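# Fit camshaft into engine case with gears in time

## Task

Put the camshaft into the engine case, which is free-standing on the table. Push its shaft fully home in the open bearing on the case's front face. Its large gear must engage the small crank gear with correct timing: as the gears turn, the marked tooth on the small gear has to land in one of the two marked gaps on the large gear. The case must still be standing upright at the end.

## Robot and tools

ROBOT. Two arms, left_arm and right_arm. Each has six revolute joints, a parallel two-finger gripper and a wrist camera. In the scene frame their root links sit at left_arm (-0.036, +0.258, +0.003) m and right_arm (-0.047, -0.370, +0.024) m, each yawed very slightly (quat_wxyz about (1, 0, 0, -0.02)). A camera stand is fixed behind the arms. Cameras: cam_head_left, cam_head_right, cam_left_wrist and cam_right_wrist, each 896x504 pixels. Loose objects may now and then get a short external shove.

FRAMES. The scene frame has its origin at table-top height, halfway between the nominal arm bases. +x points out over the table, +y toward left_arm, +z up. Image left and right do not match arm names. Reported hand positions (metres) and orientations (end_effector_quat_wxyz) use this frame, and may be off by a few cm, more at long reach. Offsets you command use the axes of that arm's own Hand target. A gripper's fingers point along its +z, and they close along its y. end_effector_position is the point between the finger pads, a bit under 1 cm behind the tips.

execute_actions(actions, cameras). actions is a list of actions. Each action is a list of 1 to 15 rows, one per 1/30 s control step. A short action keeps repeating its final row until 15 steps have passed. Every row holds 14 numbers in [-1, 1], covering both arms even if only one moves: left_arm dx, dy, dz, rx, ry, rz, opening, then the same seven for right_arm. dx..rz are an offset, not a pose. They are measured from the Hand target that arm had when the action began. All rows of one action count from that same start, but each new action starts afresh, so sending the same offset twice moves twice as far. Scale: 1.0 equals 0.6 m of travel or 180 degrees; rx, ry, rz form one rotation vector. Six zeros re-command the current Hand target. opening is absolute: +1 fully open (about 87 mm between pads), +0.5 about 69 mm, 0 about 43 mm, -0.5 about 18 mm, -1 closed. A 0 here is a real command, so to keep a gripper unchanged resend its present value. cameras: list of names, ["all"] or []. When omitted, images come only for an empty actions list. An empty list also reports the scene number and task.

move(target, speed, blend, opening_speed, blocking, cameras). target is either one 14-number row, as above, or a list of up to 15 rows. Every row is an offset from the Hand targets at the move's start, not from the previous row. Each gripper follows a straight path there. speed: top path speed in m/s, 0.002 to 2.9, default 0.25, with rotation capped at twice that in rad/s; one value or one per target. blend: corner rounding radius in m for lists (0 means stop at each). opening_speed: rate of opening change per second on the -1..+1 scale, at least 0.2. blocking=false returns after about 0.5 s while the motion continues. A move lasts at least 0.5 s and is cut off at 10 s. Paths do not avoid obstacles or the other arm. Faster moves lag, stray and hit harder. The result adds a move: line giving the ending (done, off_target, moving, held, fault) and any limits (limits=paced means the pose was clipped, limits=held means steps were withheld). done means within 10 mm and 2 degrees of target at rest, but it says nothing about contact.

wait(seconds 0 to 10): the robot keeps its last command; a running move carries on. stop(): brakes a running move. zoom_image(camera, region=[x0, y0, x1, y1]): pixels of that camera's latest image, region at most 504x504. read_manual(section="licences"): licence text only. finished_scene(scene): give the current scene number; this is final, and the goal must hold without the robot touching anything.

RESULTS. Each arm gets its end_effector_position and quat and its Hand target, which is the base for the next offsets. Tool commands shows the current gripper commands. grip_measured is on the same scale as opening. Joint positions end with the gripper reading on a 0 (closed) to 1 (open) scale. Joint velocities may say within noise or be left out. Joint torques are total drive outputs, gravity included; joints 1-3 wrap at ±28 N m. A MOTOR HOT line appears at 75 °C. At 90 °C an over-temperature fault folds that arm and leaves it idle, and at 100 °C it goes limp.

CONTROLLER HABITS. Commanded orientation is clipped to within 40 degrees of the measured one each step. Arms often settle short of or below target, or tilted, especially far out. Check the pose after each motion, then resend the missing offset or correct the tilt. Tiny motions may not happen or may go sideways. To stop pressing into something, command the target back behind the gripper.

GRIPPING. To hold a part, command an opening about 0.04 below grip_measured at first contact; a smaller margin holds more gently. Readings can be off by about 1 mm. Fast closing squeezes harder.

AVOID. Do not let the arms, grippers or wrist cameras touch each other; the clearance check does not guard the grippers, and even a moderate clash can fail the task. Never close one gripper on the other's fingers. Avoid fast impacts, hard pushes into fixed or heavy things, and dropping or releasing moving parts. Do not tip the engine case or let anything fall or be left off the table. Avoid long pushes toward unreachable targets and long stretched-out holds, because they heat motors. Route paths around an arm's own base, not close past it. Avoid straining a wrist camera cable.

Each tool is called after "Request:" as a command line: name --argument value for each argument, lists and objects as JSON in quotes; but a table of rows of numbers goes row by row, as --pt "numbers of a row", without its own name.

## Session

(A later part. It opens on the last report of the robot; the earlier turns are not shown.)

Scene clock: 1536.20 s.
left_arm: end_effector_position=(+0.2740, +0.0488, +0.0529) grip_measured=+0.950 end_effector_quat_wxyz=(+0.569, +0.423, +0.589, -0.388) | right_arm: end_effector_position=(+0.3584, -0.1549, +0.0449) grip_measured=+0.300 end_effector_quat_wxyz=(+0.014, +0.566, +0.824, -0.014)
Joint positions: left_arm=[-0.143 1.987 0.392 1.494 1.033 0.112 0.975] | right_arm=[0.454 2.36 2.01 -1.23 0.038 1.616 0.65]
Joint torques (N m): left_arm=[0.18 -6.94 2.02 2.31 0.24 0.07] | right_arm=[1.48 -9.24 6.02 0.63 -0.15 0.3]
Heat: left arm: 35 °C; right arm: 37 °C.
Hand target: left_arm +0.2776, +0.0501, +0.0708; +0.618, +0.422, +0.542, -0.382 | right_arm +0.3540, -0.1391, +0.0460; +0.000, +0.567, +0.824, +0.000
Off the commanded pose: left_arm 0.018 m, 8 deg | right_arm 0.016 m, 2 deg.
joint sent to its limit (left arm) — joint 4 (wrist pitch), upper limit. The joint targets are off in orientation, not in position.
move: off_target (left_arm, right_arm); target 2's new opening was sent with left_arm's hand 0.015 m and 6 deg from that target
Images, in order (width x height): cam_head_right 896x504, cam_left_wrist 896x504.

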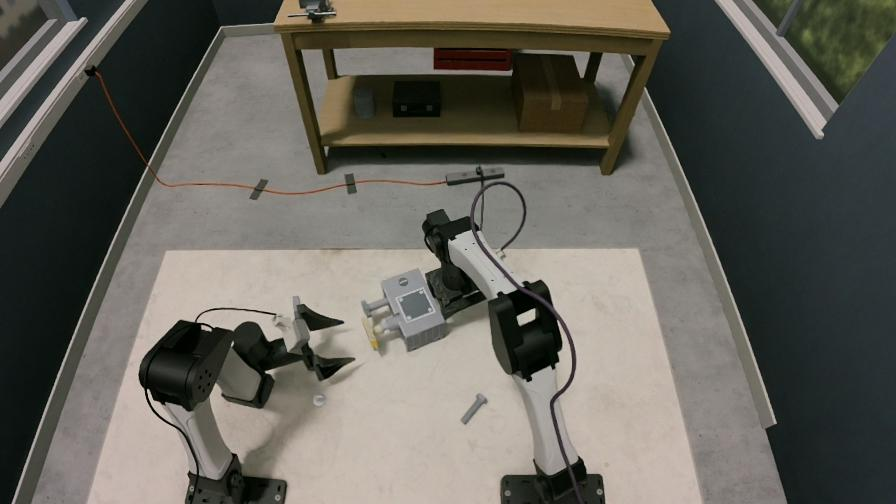

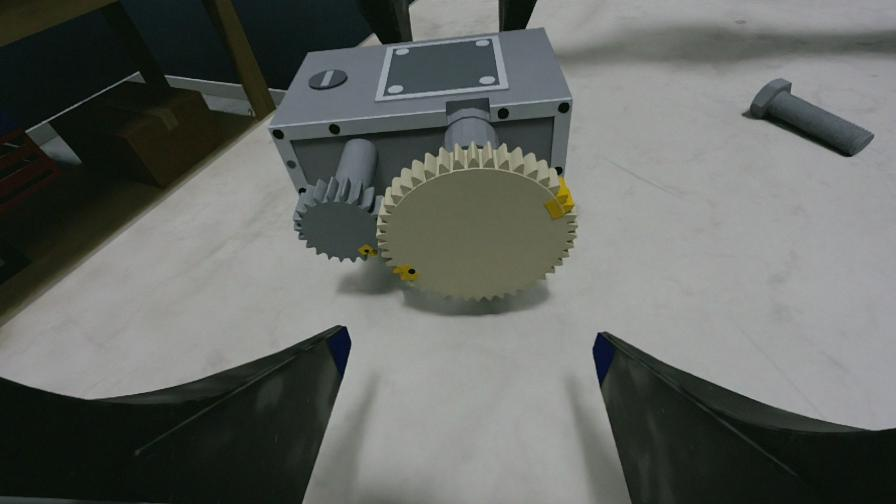

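Request:
zoom_image --camera "cam_left_wrist" --region '[340, 180, 440, 290]'

Request:
zoom_image --camera "cam_left_wrist" --region '[285, 165, 405, 275]'

Scaled by 4.582 from the camera's 896x504 image, which has a finer 1280x720 frame.

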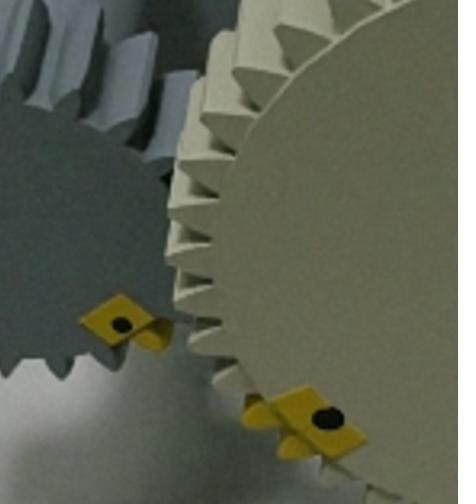

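Scaled by 4.200 from the camera's 896x504 image, which has a finer 1280x720 frame.

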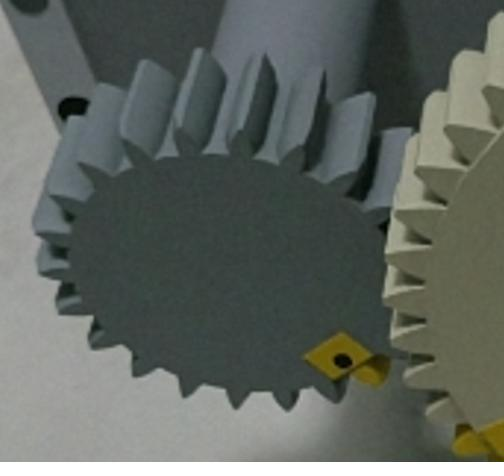

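Request:
move --target '[0,0,0,0,0,0,0.95,-0.06,0,-0.17,0,0,0,0.3]' --speed 0.15 --cameras '["cam_right_wrist","cam_left_wrist"]'

Request:
zoom_image --camera "cam_right_wrist" --region '[320, 280, 520, 400]'

Scene clock: 1565.23 s.
left_arm: end_effector_position=(+0.2739, +0.0487, +0.0530) grip_measured=+0.950 end_effector_quat_wxyz=(+0.569, +0.424, +0.589, -0.388) | right_arm: end_effector_position=(+0.3649, -0.1730, +0.1368) grip_measured=+0.300 end_effector_quat_wxyz=(+0.006, +0.570, +0.822, +0.003)
Joint positions: left_arm=[-0.143 1.987 0.392 1.494 1.034 0.113 0.975] | right_arm=[0.4 2.362 2.374 -1.572 0.006 1.571 0.65]
Joint torques (N m): left_arm=[0.16 -6.91 2.06 2.31 0.23 0.06] | right_arm=[-0.46 -10 7.95 0.48 0.11 -0.02]
Heat: left arm: 36 °C; right arm: 37 °C.
Hand target: left_arm +0.2776, +0.0500, +0.0708; +0.618, +0.422, +0.542, -0.382 | right_arm +0.3670, -0.1727, +0.1480; +0.000, +0.567, +0.824, +0.000
Off the commanded pose: left_arm 0.018 m, 8 deg | right_arm 0.011 m, 1 deg.
joint sent to its limit (left arm) — joint 4 (wrist pitch), upper limit. The joint targets are off in orientation, not in position.
joint sent to its limit (right arm) — joint 4 (wrist pitch), lower limit. The joint targets still meet the commanded pose.
move: off_target (left_arm, right_arm)
Images, in order (width x height): cam_left_wrist 896x504, cam_right_wrist 896x504.

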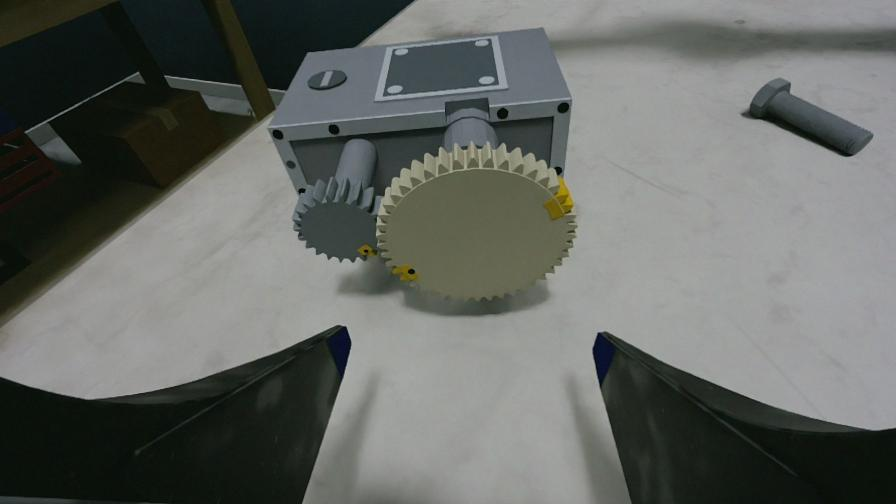

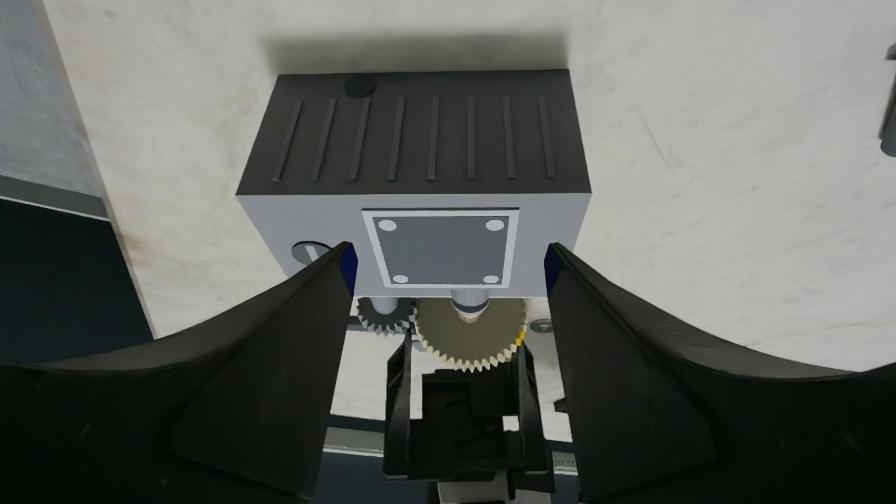

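Scaled by 2.520 from the camera's 896x504 image, which has a finer 1280x720 frame.

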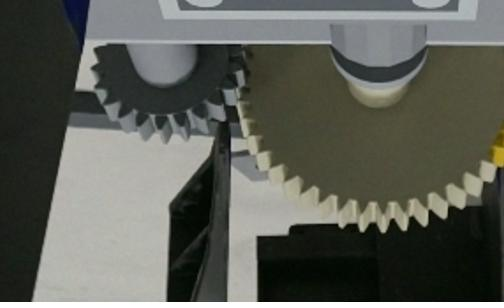

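Request:
execute_actions --actions '[]' --cameras '["all"]'

Request:
zoom_image --camera "cam_left_wrist" --region '[240, 100, 660, 400]'

Request:
zoom_image --camera "cam_right_wrist" --region '[300, 260, 520, 420]'

Scene clock: 1594.70 s.
left_arm: end_effector_position=(+0.2739, +0.0487, +0.0530) grip_measured=+0.950 end_effector_quat_wxyz=(+0.569, +0.424, +0.589, -0.388) | right_arm: end_effector_position=(+0.3648, -0.1731, +0.1367) grip_measured=+0.300 end_effector_quat_wxyz=(+0.006, +0.570, +0.822, +0.003)
Joint positions: left_arm=[-0.143 1.987 0.392 1.494 1.034 0.113 0.975] | right_arm=[0.4 2.362 2.374 -1.572 0.006 1.571 0.65]
Joint velocities: within noise
Joint torques (N m): left_arm=[0.17 -6.95 2.04 2.3 0.23 0.07] | right_arm=[-0.43 -10 7.91 0.47 0.08 -0.03]
Heat: left arm: 36 °C; right arm: 41 °C.
Hand target: left_arm +0.2776, +0.0500, +0.0708; +0.618, +0.422, +0.542, -0.382 | right_arm +0.3669, -0.1727, +0.1480; +0.000, +0.567, +0.824, +0.000
Tool commands: left_gripper/opening=+0.95 right_gripper/opening=+0.3
Off the commanded pose: left_arm 0.018 m, 8 deg | right_arm 0.011 m, 1 deg.

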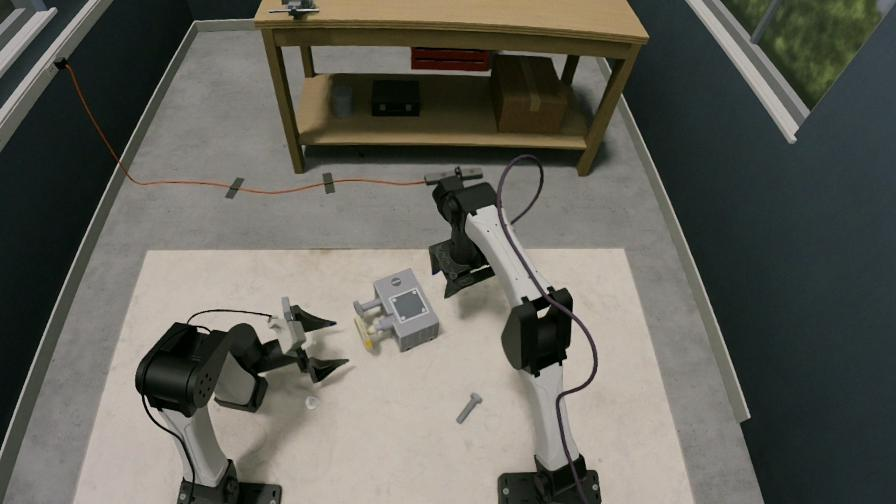

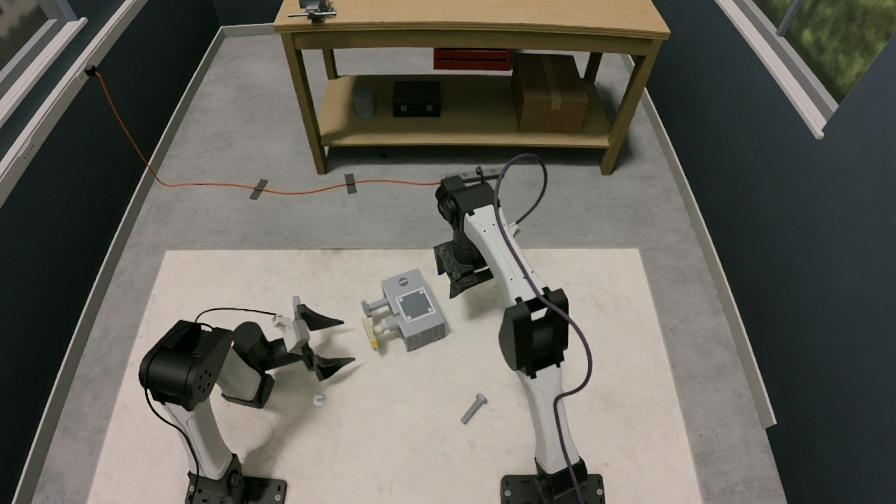

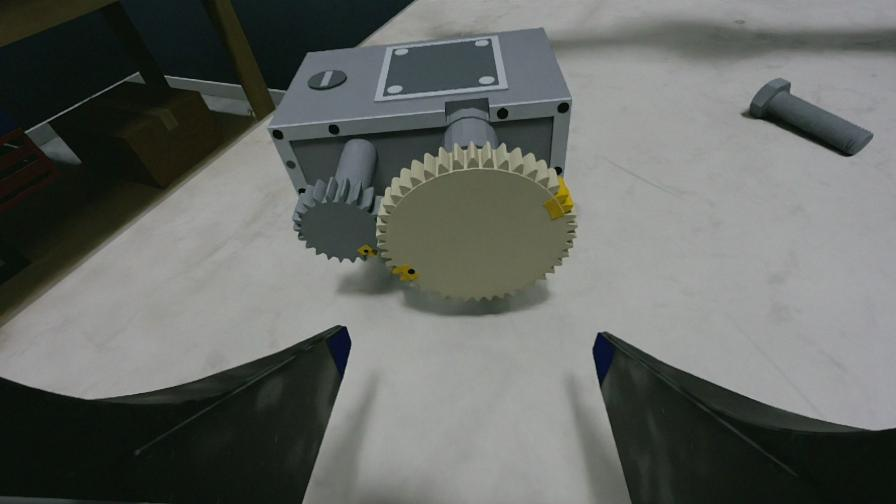

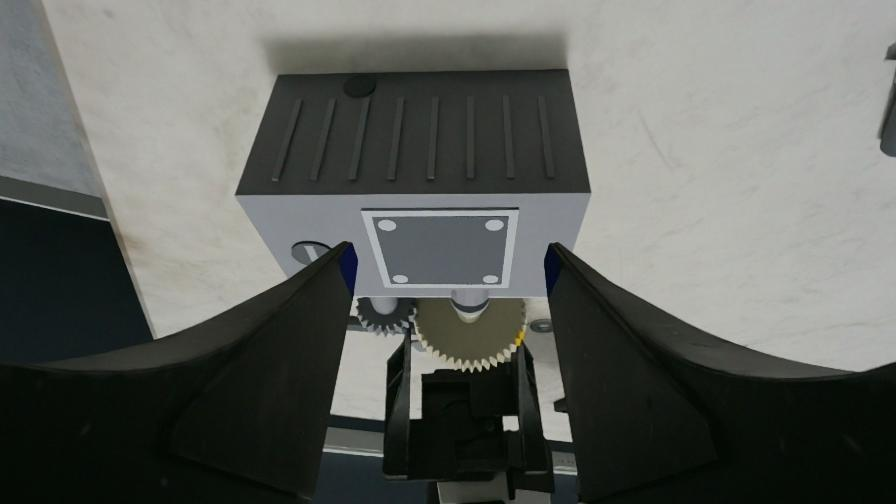

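Scaled by 1.200 from the camera's 896x504 image, which has a finer 1280x720 frame.

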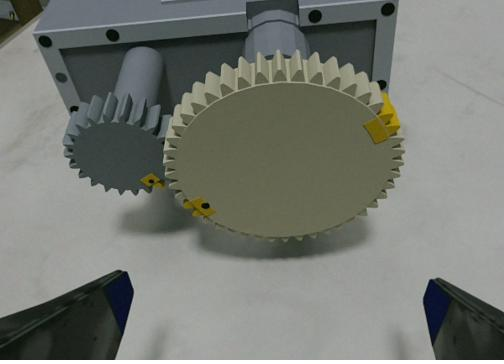

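Scaled by 2.291 from the camera's 896x504 image, which has a finer 1280x720 frame.

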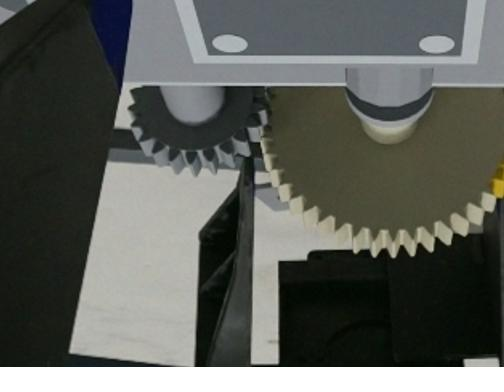

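Request:
zoom_image --camera "cam_left_wrist" --region '[280, 160, 430, 300]'

Request:
zoom_image --camera "cam_right_wrist" --region '[340, 285, 540, 385]'

Scaled by 3.360 from the camera's 896x504 image, which has a finer 1280x720 frame.

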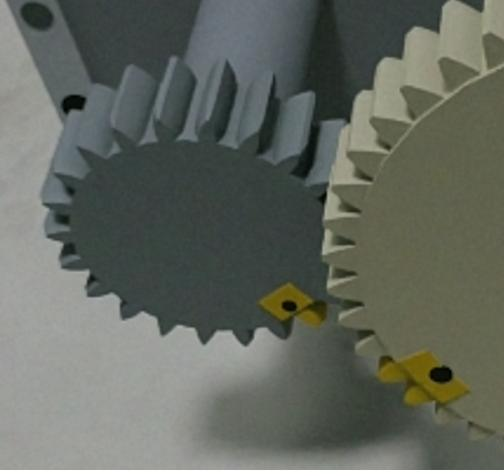

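Scaled by 2.520 from the camera's 896x504 image, which has a finer 1280x720 frame.

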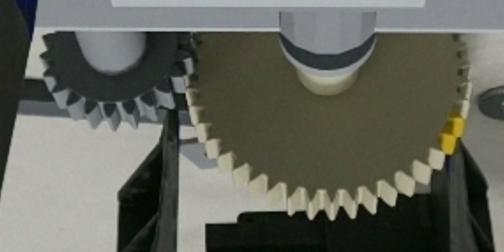

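Request:
move --pt "0 0 0 0 0 0 -1 0 0 0.165 0 0 0 0.3" --pt "0 0 0 0 0 0 -1 0.058 0 0.17 0 0 0 0.3" --speed 0.12 --cameras '["all"]'

Scene clock: 1644.07 s.
left_arm: end_effector_position=(+0.2739, +0.0487, +0.0530) grip_measured=-1.000 end_effector_quat_wxyz=(+0.569, +0.424, +0.589, -0.388) | right_arm: end_effector_position=(+0.3592, -0.1520, +0.0484) grip_measured=+0.300 end_effector_quat_wxyz=(+0.008, +0.563, +0.826, -0.007)
Joint positions: left_arm=[-0.143 1.987 0.392 1.494 1.034 0.113 0] | right_arm=[0.453 2.361 2.023 -1.235 0.022 1.608 0.65]
Joint torques (N m): left_arm=[0.16 -6.94 2.04 2.31 0.23 0.06] | right_arm=[1.37 -9.26 4.75 0.69 -0.03 0.33]
Heat: left arm: 37 °C; right arm: 43 °C.
Hand target: left_arm +0.2776, +0.0500, +0.0708; +0.618, +0.422, +0.542, -0.382 | right_arm +0.3544, -0.1403, +0.0460; +0.000, +0.567, +0.824, +0.000
Off the commanded pose: left_arm 0.018 m, 8 deg | right_arm 0.013 m, 1 deg.
joint sent to its limit (left arm) — joint 4 (wrist pitch), upper limit. The joint targets are off in orientation, not in position.
move: off_target (left_arm, right_arm)

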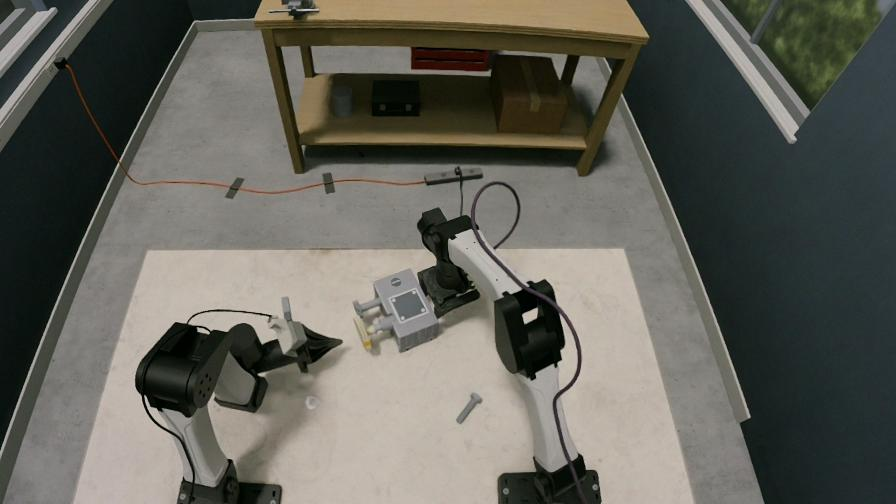

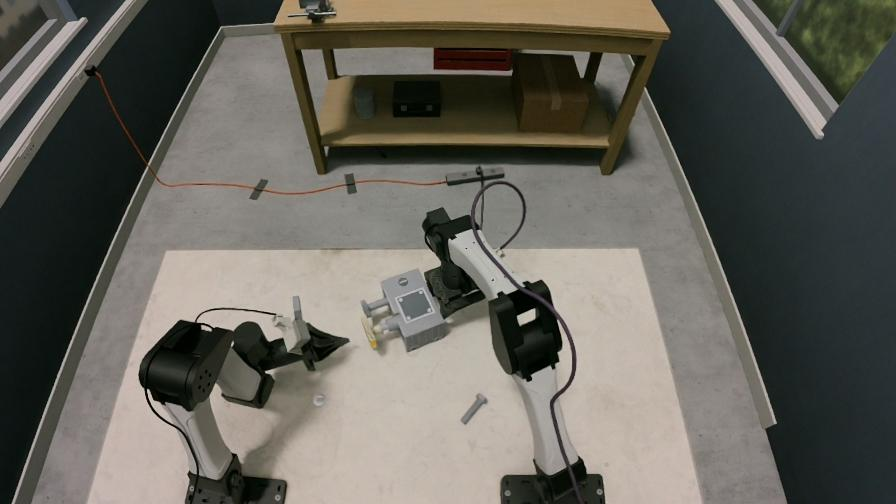

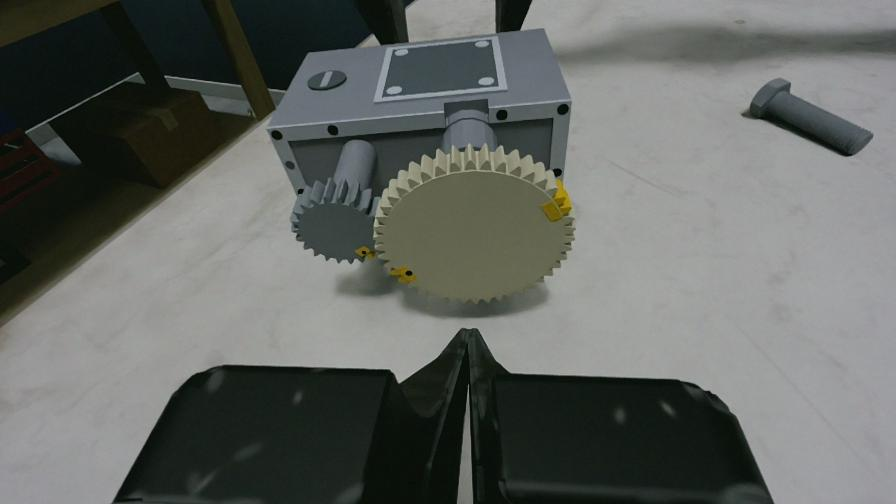

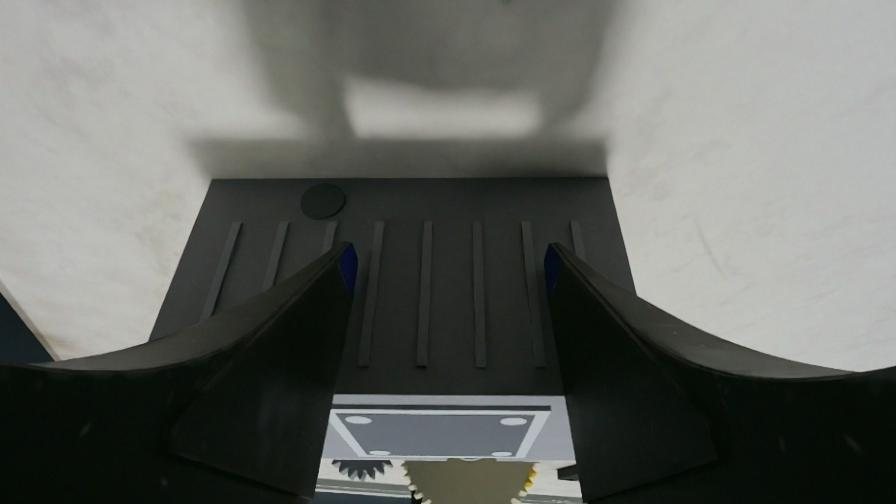

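Request:
move --target '[0.005,0,0.06,0,0,0,-1,0,0,0,0,0,0,0.3]' --speed 0.05 --cameras '["cam_left_wrist"]'

Scene clock: 1649.87 s.
left_arm: end_effector_position=(+0.2843, +0.0197, +0.0604) grip_measured=-1.000 end_effector_quat_wxyz=(+0.580, +0.431, +0.575, -0.383) | right_arm: end_effector_position=(+0.3592, -0.1520, +0.0484) grip_measured=+0.300 end_effector_quat_wxyz=(+0.008, +0.563, +0.826, -0.007)
Joint positions: left_arm=[-0.24 2.006 0.456 1.494 0.943 0.106 0] | right_arm=[0.453 2.361 2.023 -1.235 0.022 1.609 0.65]
Joint torques (N m): left_arm=[-0.94 -4.4 3.66 2.34 -0.04 -0.06] | right_arm=[1.35 -9.31 4.77 0.71 -0.01 0.34]
Heat: left arm: 37 °C; right arm: 43 °C.
Hand target: left_arm +0.2905, +0.0164, +0.0699; +0.618, +0.422, +0.542, -0.382 | right_arm +0.3545, -0.1402, +0.0460; +0.000, +0.567, +0.824, +0.000
Off the commanded pose: left_arm 0.012 m, 6 deg | right_arm 0.013 m, 1 deg.
joint sent to its limit (left arm) — joint 4 (wrist pitch), upper limit. The joint targets are off in orientation, not in position.
move: off_target (left_arm, right_arm)
Images, in order (width x height): cam_left_wrist 896x504.

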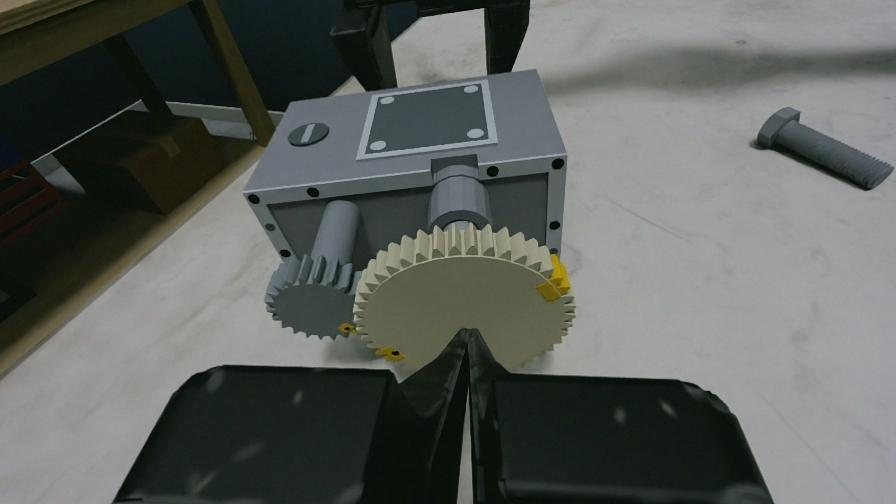

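Request:
move --target '[-0.004,0,0.02,0,0,0,-1,0,0,0,0,0,0,0.3]' --speed 0.04 --cameras '["cam_left_wrist"]'

Request:
zoom_image --camera "cam_left_wrist" --region '[240, 140, 600, 390]'

Scene clock: 1654.73 s.
left_arm: end_effector_position=(+0.2884, +0.0093, +0.0629) grip_measured=-1.000 end_effector_quat_wxyz=(+0.583, +0.429, +0.573, -0.384) | right_arm: end_effector_position=(+0.3592, -0.1520, +0.0484) grip_measured=+0.300 end_effector_quat_wxyz=(+0.008, +0.563, +0.826, -0.007)
Joint positions: left_arm=[-0.272 2.016 0.482 1.494 0.909 0.093 0] | right_arm=[0.453 2.361 2.023 -1.235 0.022 1.609 0.65]
Joint torques (N m): left_arm=[-1.1 -4.55 3.88 2.35 -0.06 -0.04] | right_arm=[1.42 -9.36 4.77 0.7 -0.04 0.34]
Heat: left arm: 37 °C; right arm: 42 °C.
Hand target: left_arm +0.2945, +0.0051, +0.0730; +0.618, +0.422, +0.542, -0.382 | right_arm +0.3545, -0.1402, +0.0460; +0.000, +0.567, +0.824, +0.000
Off the commanded pose: left_arm 0.012 m, 5 deg | right_arm 0.013 m, 1 deg.
joint sent to its limit (left arm) — joint 4 (wrist pitch), upper limit. The joint targets still meet the commanded pose.
move: off_target (left_arm, right_arm)
Images, in order (width x height): cam_left_wrist 896x504.

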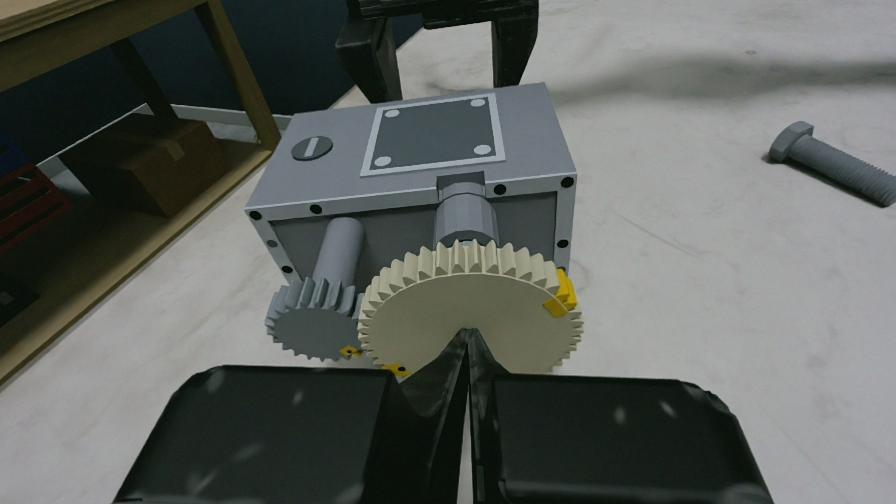

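Scaled by 1.400 from the camera's 896x504 image, which has a finer 1280x720 frame.

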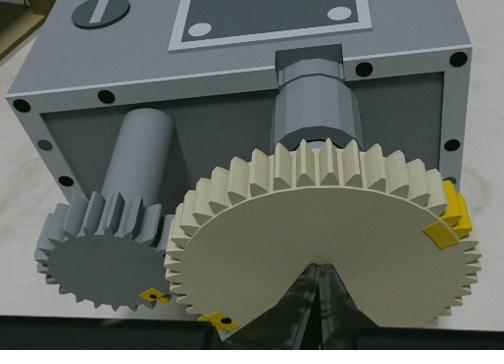

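Request:
move --target '[0,0,0.016,0,0,0,-1,0,0,0,0,0,0,0.3]' --speed 0.04 --cameras '["cam_left_wrist"]'

Request:
zoom_image --camera "cam_left_wrist" --region '[240, 140, 600, 390]'

Scene clock: 1658.80 s.
left_arm: end_effector_position=(+0.2914, +0.0021, +0.0625) grip_measured=-1.000 end_effector_quat_wxyz=(+0.584, +0.427, +0.573, -0.384) | right_arm: end_effector_position=(+0.3592, -0.1520, +0.0484) grip_measured=+0.300 end_effector_quat_wxyz=(+0.009, +0.564, +0.826, -0.007)
Joint positions: left_arm=[-0.293 2.031 0.502 1.494 0.885 0.086 0] | right_arm=[0.453 2.361 2.023 -1.235 0.022 1.609 0.65]
Joint torques (N m): left_arm=[-1.44 -4.64 4.25 2.36 -0.08 -0.06] | right_arm=[1.46 -9.29 4.72 0.69 -0.03 0.33]
Heat: left arm: 37 °C; right arm: 42 °C.
Hand target: left_arm +0.2977, -0.0039, +0.0736; +0.618, +0.422, +0.542, -0.382 | right_arm +0.3545, -0.1403, +0.0460; +0.000, +0.567, +0.824, +0.000
Off the commanded pose: left_arm 0.014 m, 5 deg | right_arm 0.013 m, 1 deg.
joint sent to its limit (left arm) — joint 4 (wrist pitch), upper limit. The joint targets still meet the commanded pose.
move: off_target (left_arm, right_arm)
Images, in order (width x height): cam_left_wrist 896x504.

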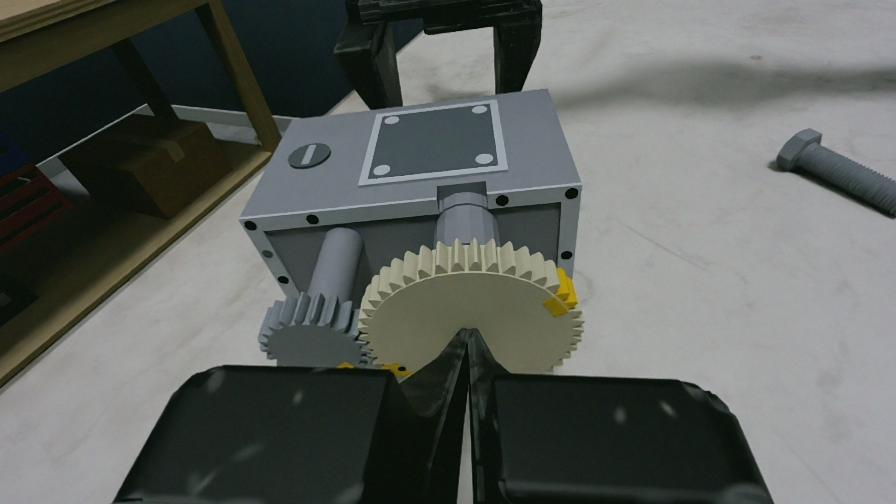

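Scaled by 1.400 from the camera's 896x504 image, which has a finer 1280x720 frame.

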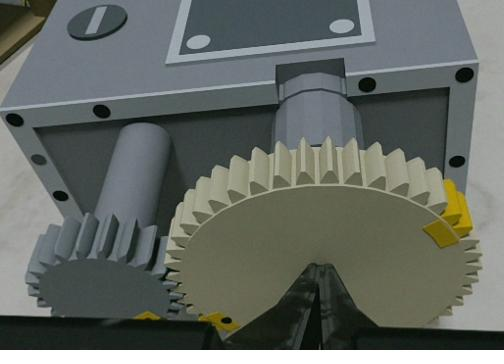

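Request:
move --target '[0,0,0.012,0,0,0,-1,0,0,0,0,0,0,0.3]' --speed 0.04 --cameras '["all"]'

Request:
zoom_image --camera "cam_left_wrist" --region '[240, 160, 600, 390]'

Request:
zoom_image --camera "cam_head_left" --region '[340, 260, 450, 360]'

Scene clock: 1665.50 s.
left_arm: end_effector_position=(+0.2930, +0.0010, +0.0611) grip_measured=-1.000 end_effector_quat_wxyz=(+0.583, +0.423, +0.577, -0.385) | right_arm: end_effector_position=(+0.3598, -0.1533, +0.0481) grip_measured=+0.300 end_effector_quat_wxyz=(+0.012, +0.564, +0.826, -0.009)
Joint positions: left_arm=[-0.297 2.038 0.508 1.494 0.875 0.078 0] | right_arm=[0.453 2.361 2.023 -1.235 0.03 1.609 0.65]
Joint torques (N m): left_arm=[-2.59 -4.44 5.18 2.37 -0.16 -0.03] | right_arm=[1.4 -9.29 4.81 0.7 -0.09 0.35]
Heat: left arm: 38 °C; right arm: 42 °C.
Hand target: left_arm +0.3002, -0.0106, +0.0739; +0.618, +0.422, +0.542, -0.382 | right_arm +0.3545, -0.1402, +0.0460; +0.000, +0.567, +0.824, +0.000
Off the commanded pose: left_arm 0.019 m, 6 deg | right_arm 0.014 m, 2 deg.
joint sent to its limit (left arm) — joint 4 (wrist pitch), upper limit. The joint targets still meet the commanded pose.
move: off_target (left_arm, right_arm)

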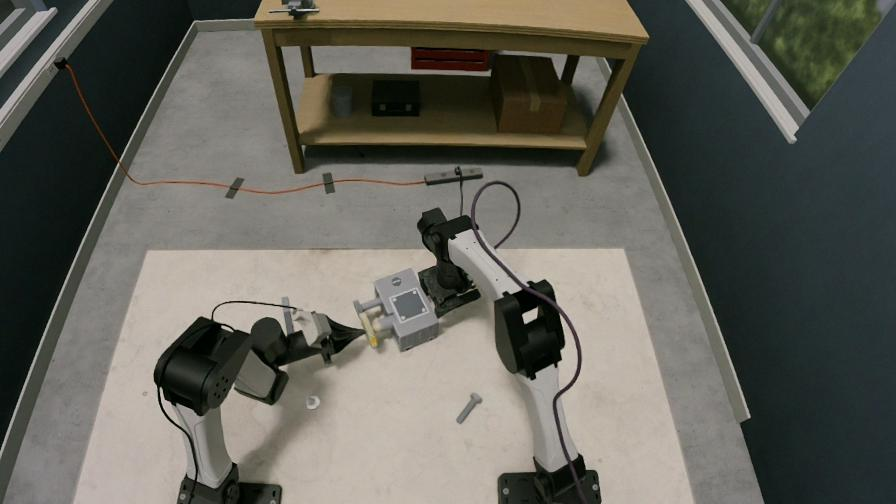

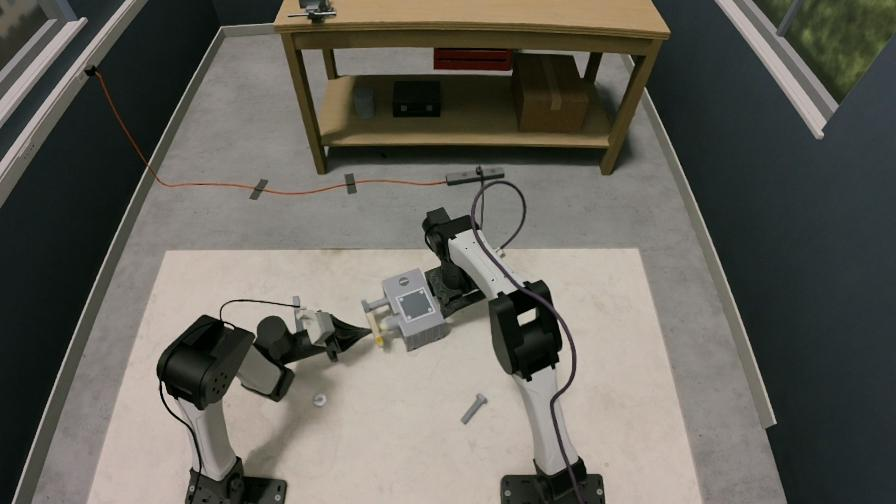

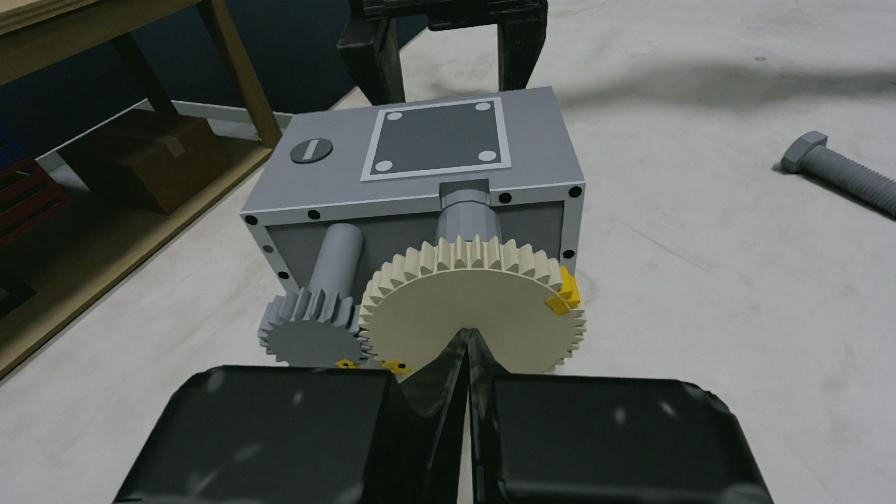

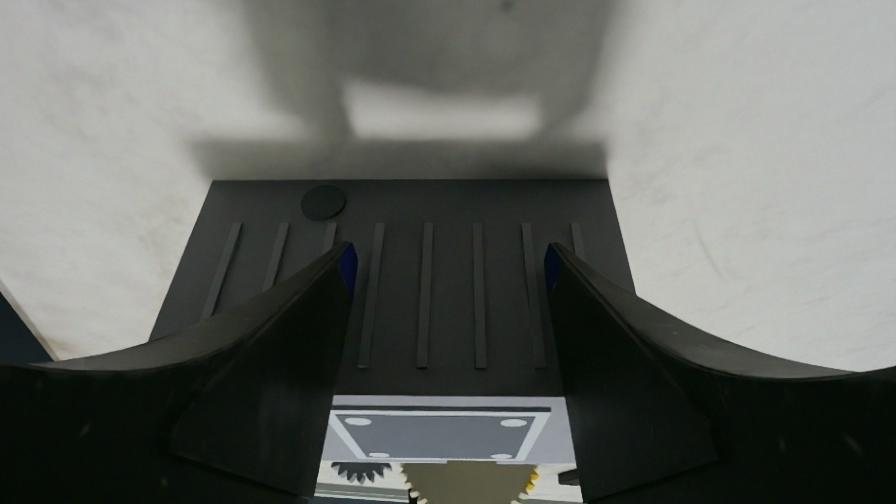

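Scaled by 1.400 from the camera's 896x504 image, which has a finer 1280x720 frame.

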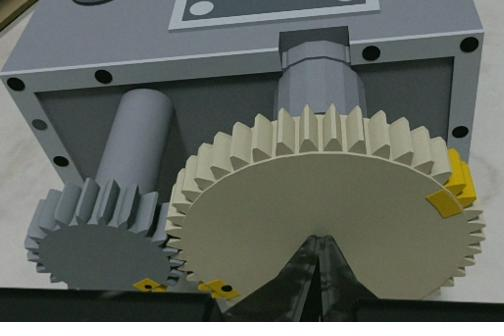

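Scaled by 4.582 from the camera's 896x504 image, which has a finer 1280x720 frame.

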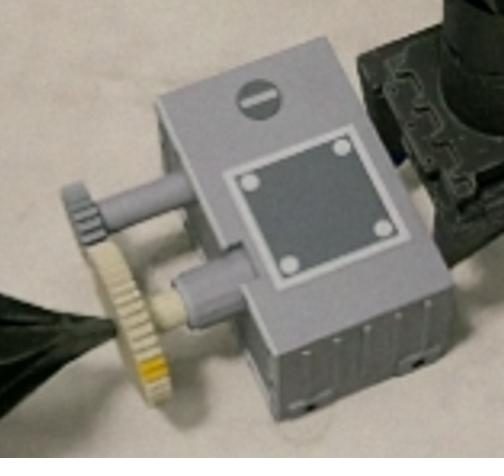

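Request:
zoom_image --camera "cam_head_left" --region '[345, 290, 415, 350]'

Request:
zoom_image --camera "cam_head_right" --region '[350, 290, 420, 350]'

Scaled by 7.200 from the camera's 896x504 image, which has a finer 1280x720 frame.

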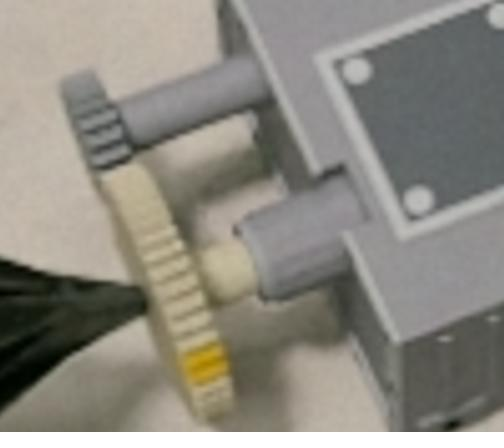

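Scaled by 7.200 from the camera's 896x504 image, which has a finer 1280x720 frame.

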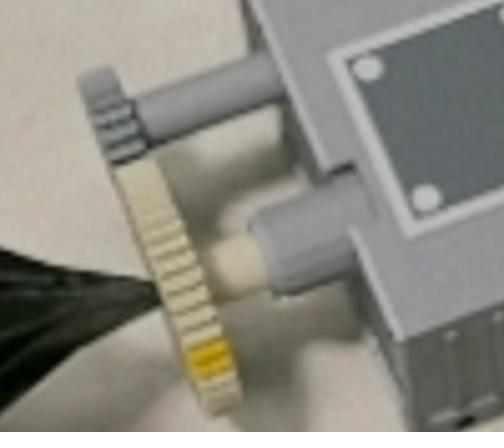

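Request:
move --target '[0,0,-0.1,0,0,0,-1,0,0,0,0,0,0,0.3]' --speed 0.08 --cameras '["all"]'

Request:
zoom_image --camera "cam_left_wrist" --region '[280, 140, 480, 280]'

Request:
zoom_image --camera "cam_head_left" --region '[345, 290, 415, 350]'

Scene clock: 1675.77 s.
left_arm: end_effector_position=(+0.2758, +0.0443, +0.0523) grip_measured=-1.000 end_effector_quat_wxyz=(+0.569, +0.424, +0.589, -0.387) | right_arm: end_effector_position=(+0.3598, -0.1533, +0.0481) grip_measured=+0.300 end_effector_quat_wxyz=(+0.012, +0.564, +0.826, -0.009)
Joint positions: left_arm=[-0.159 1.996 0.402 1.494 1.017 0.111 0] | right_arm=[0.453 2.361 2.023 -1.235 0.03 1.609 0.65]
Joint torques (N m): left_arm=[0.17 -7.01 2.02 2.32 0.23 0.07] | right_arm=[1.44 -9.24 4.86 0.7 -0.11 0.33]
Heat: left arm: 38 °C; right arm: 42 °C.
Hand target: left_arm +0.2794, +0.0456, +0.0705; +0.618, +0.422, +0.543, -0.382 | right_arm +0.3545, -0.1402, +0.0460; +0.000, +0.567, +0.824, +0.000
Off the commanded pose: left_arm 0.019 m, 8 deg | right_arm 0.014 m, 2 deg.
joint sent to its limit (left arm) — joint 4 (wrist pitch), upper limit. The joint targets are off in orientation, not in position.
move: off_target (left_arm, right_arm)

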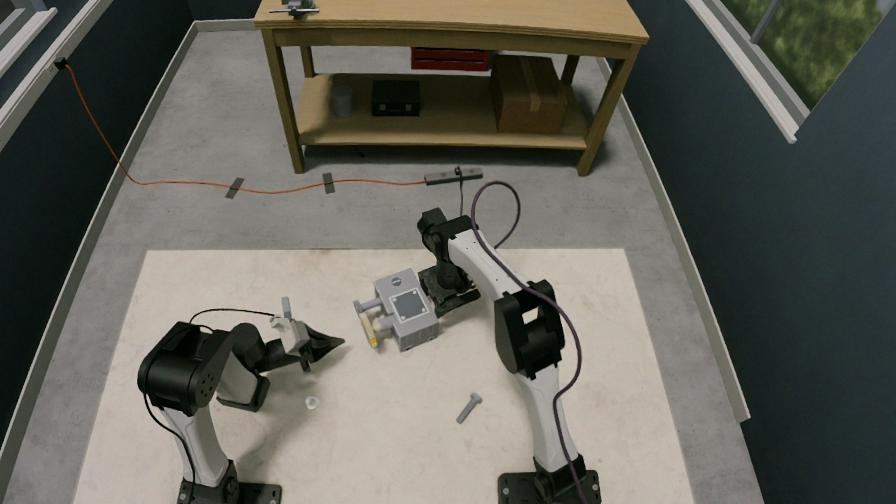

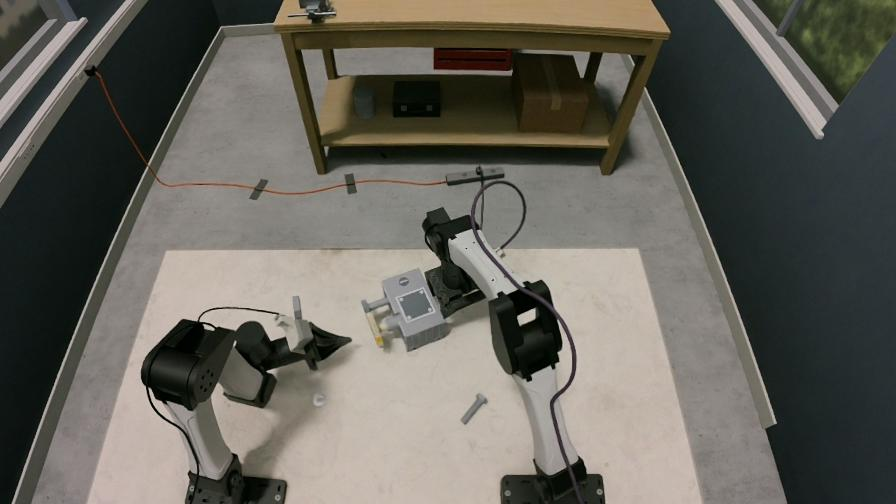

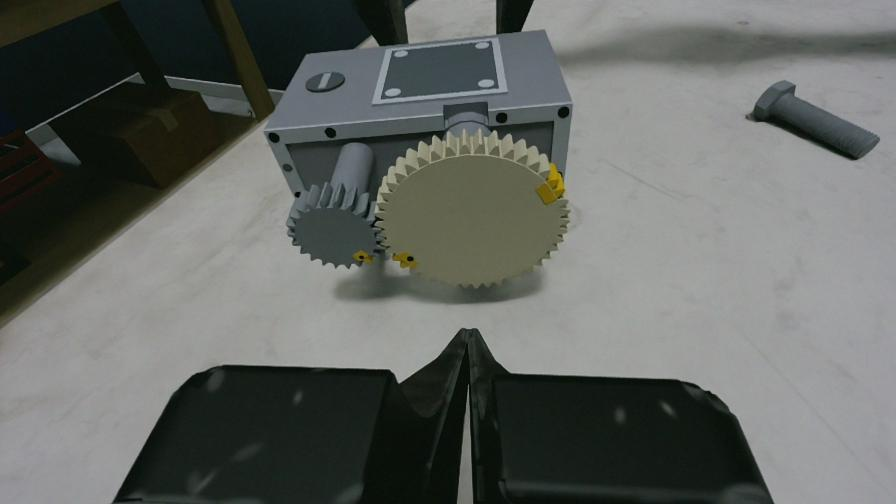

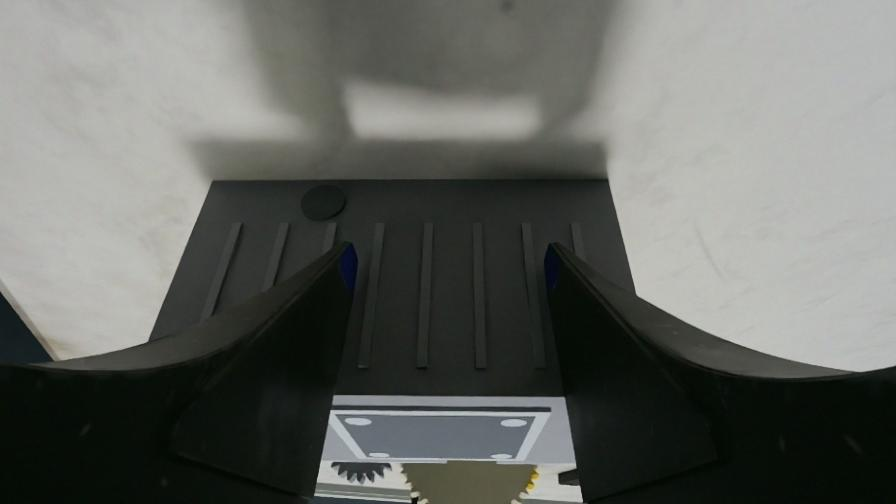

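Scaled by 2.520 from the camera's 896x504 image, which has a finer 1280x720 frame.

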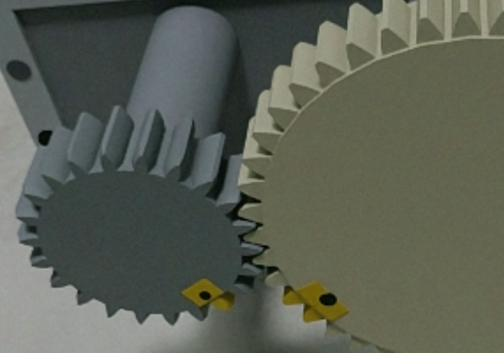

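Scaled by 7.200 from the camera's 896x504 image, which has a finer 1280x720 frame.

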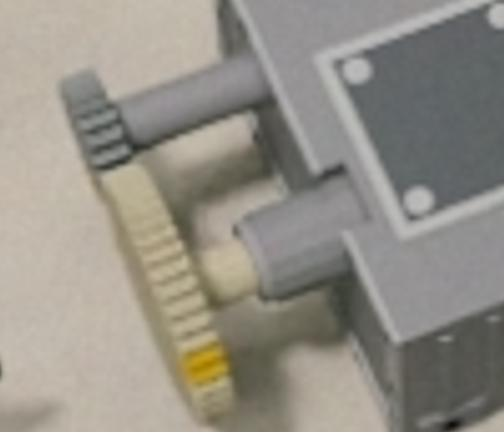

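Request:
zoom_image --camera "cam_left_wrist" --region '[340, 195, 430, 275]'

Scaled by 5.600 from the camera's 896x504 image, which has a finer 1280x720 frame.

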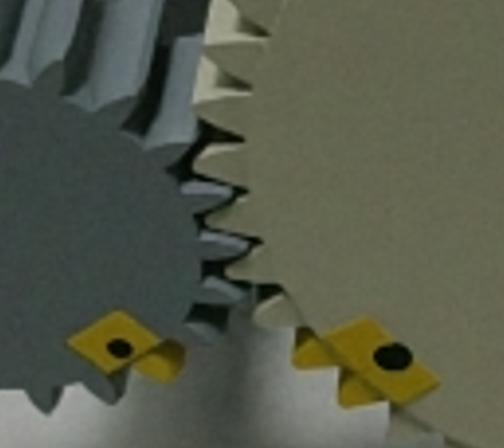

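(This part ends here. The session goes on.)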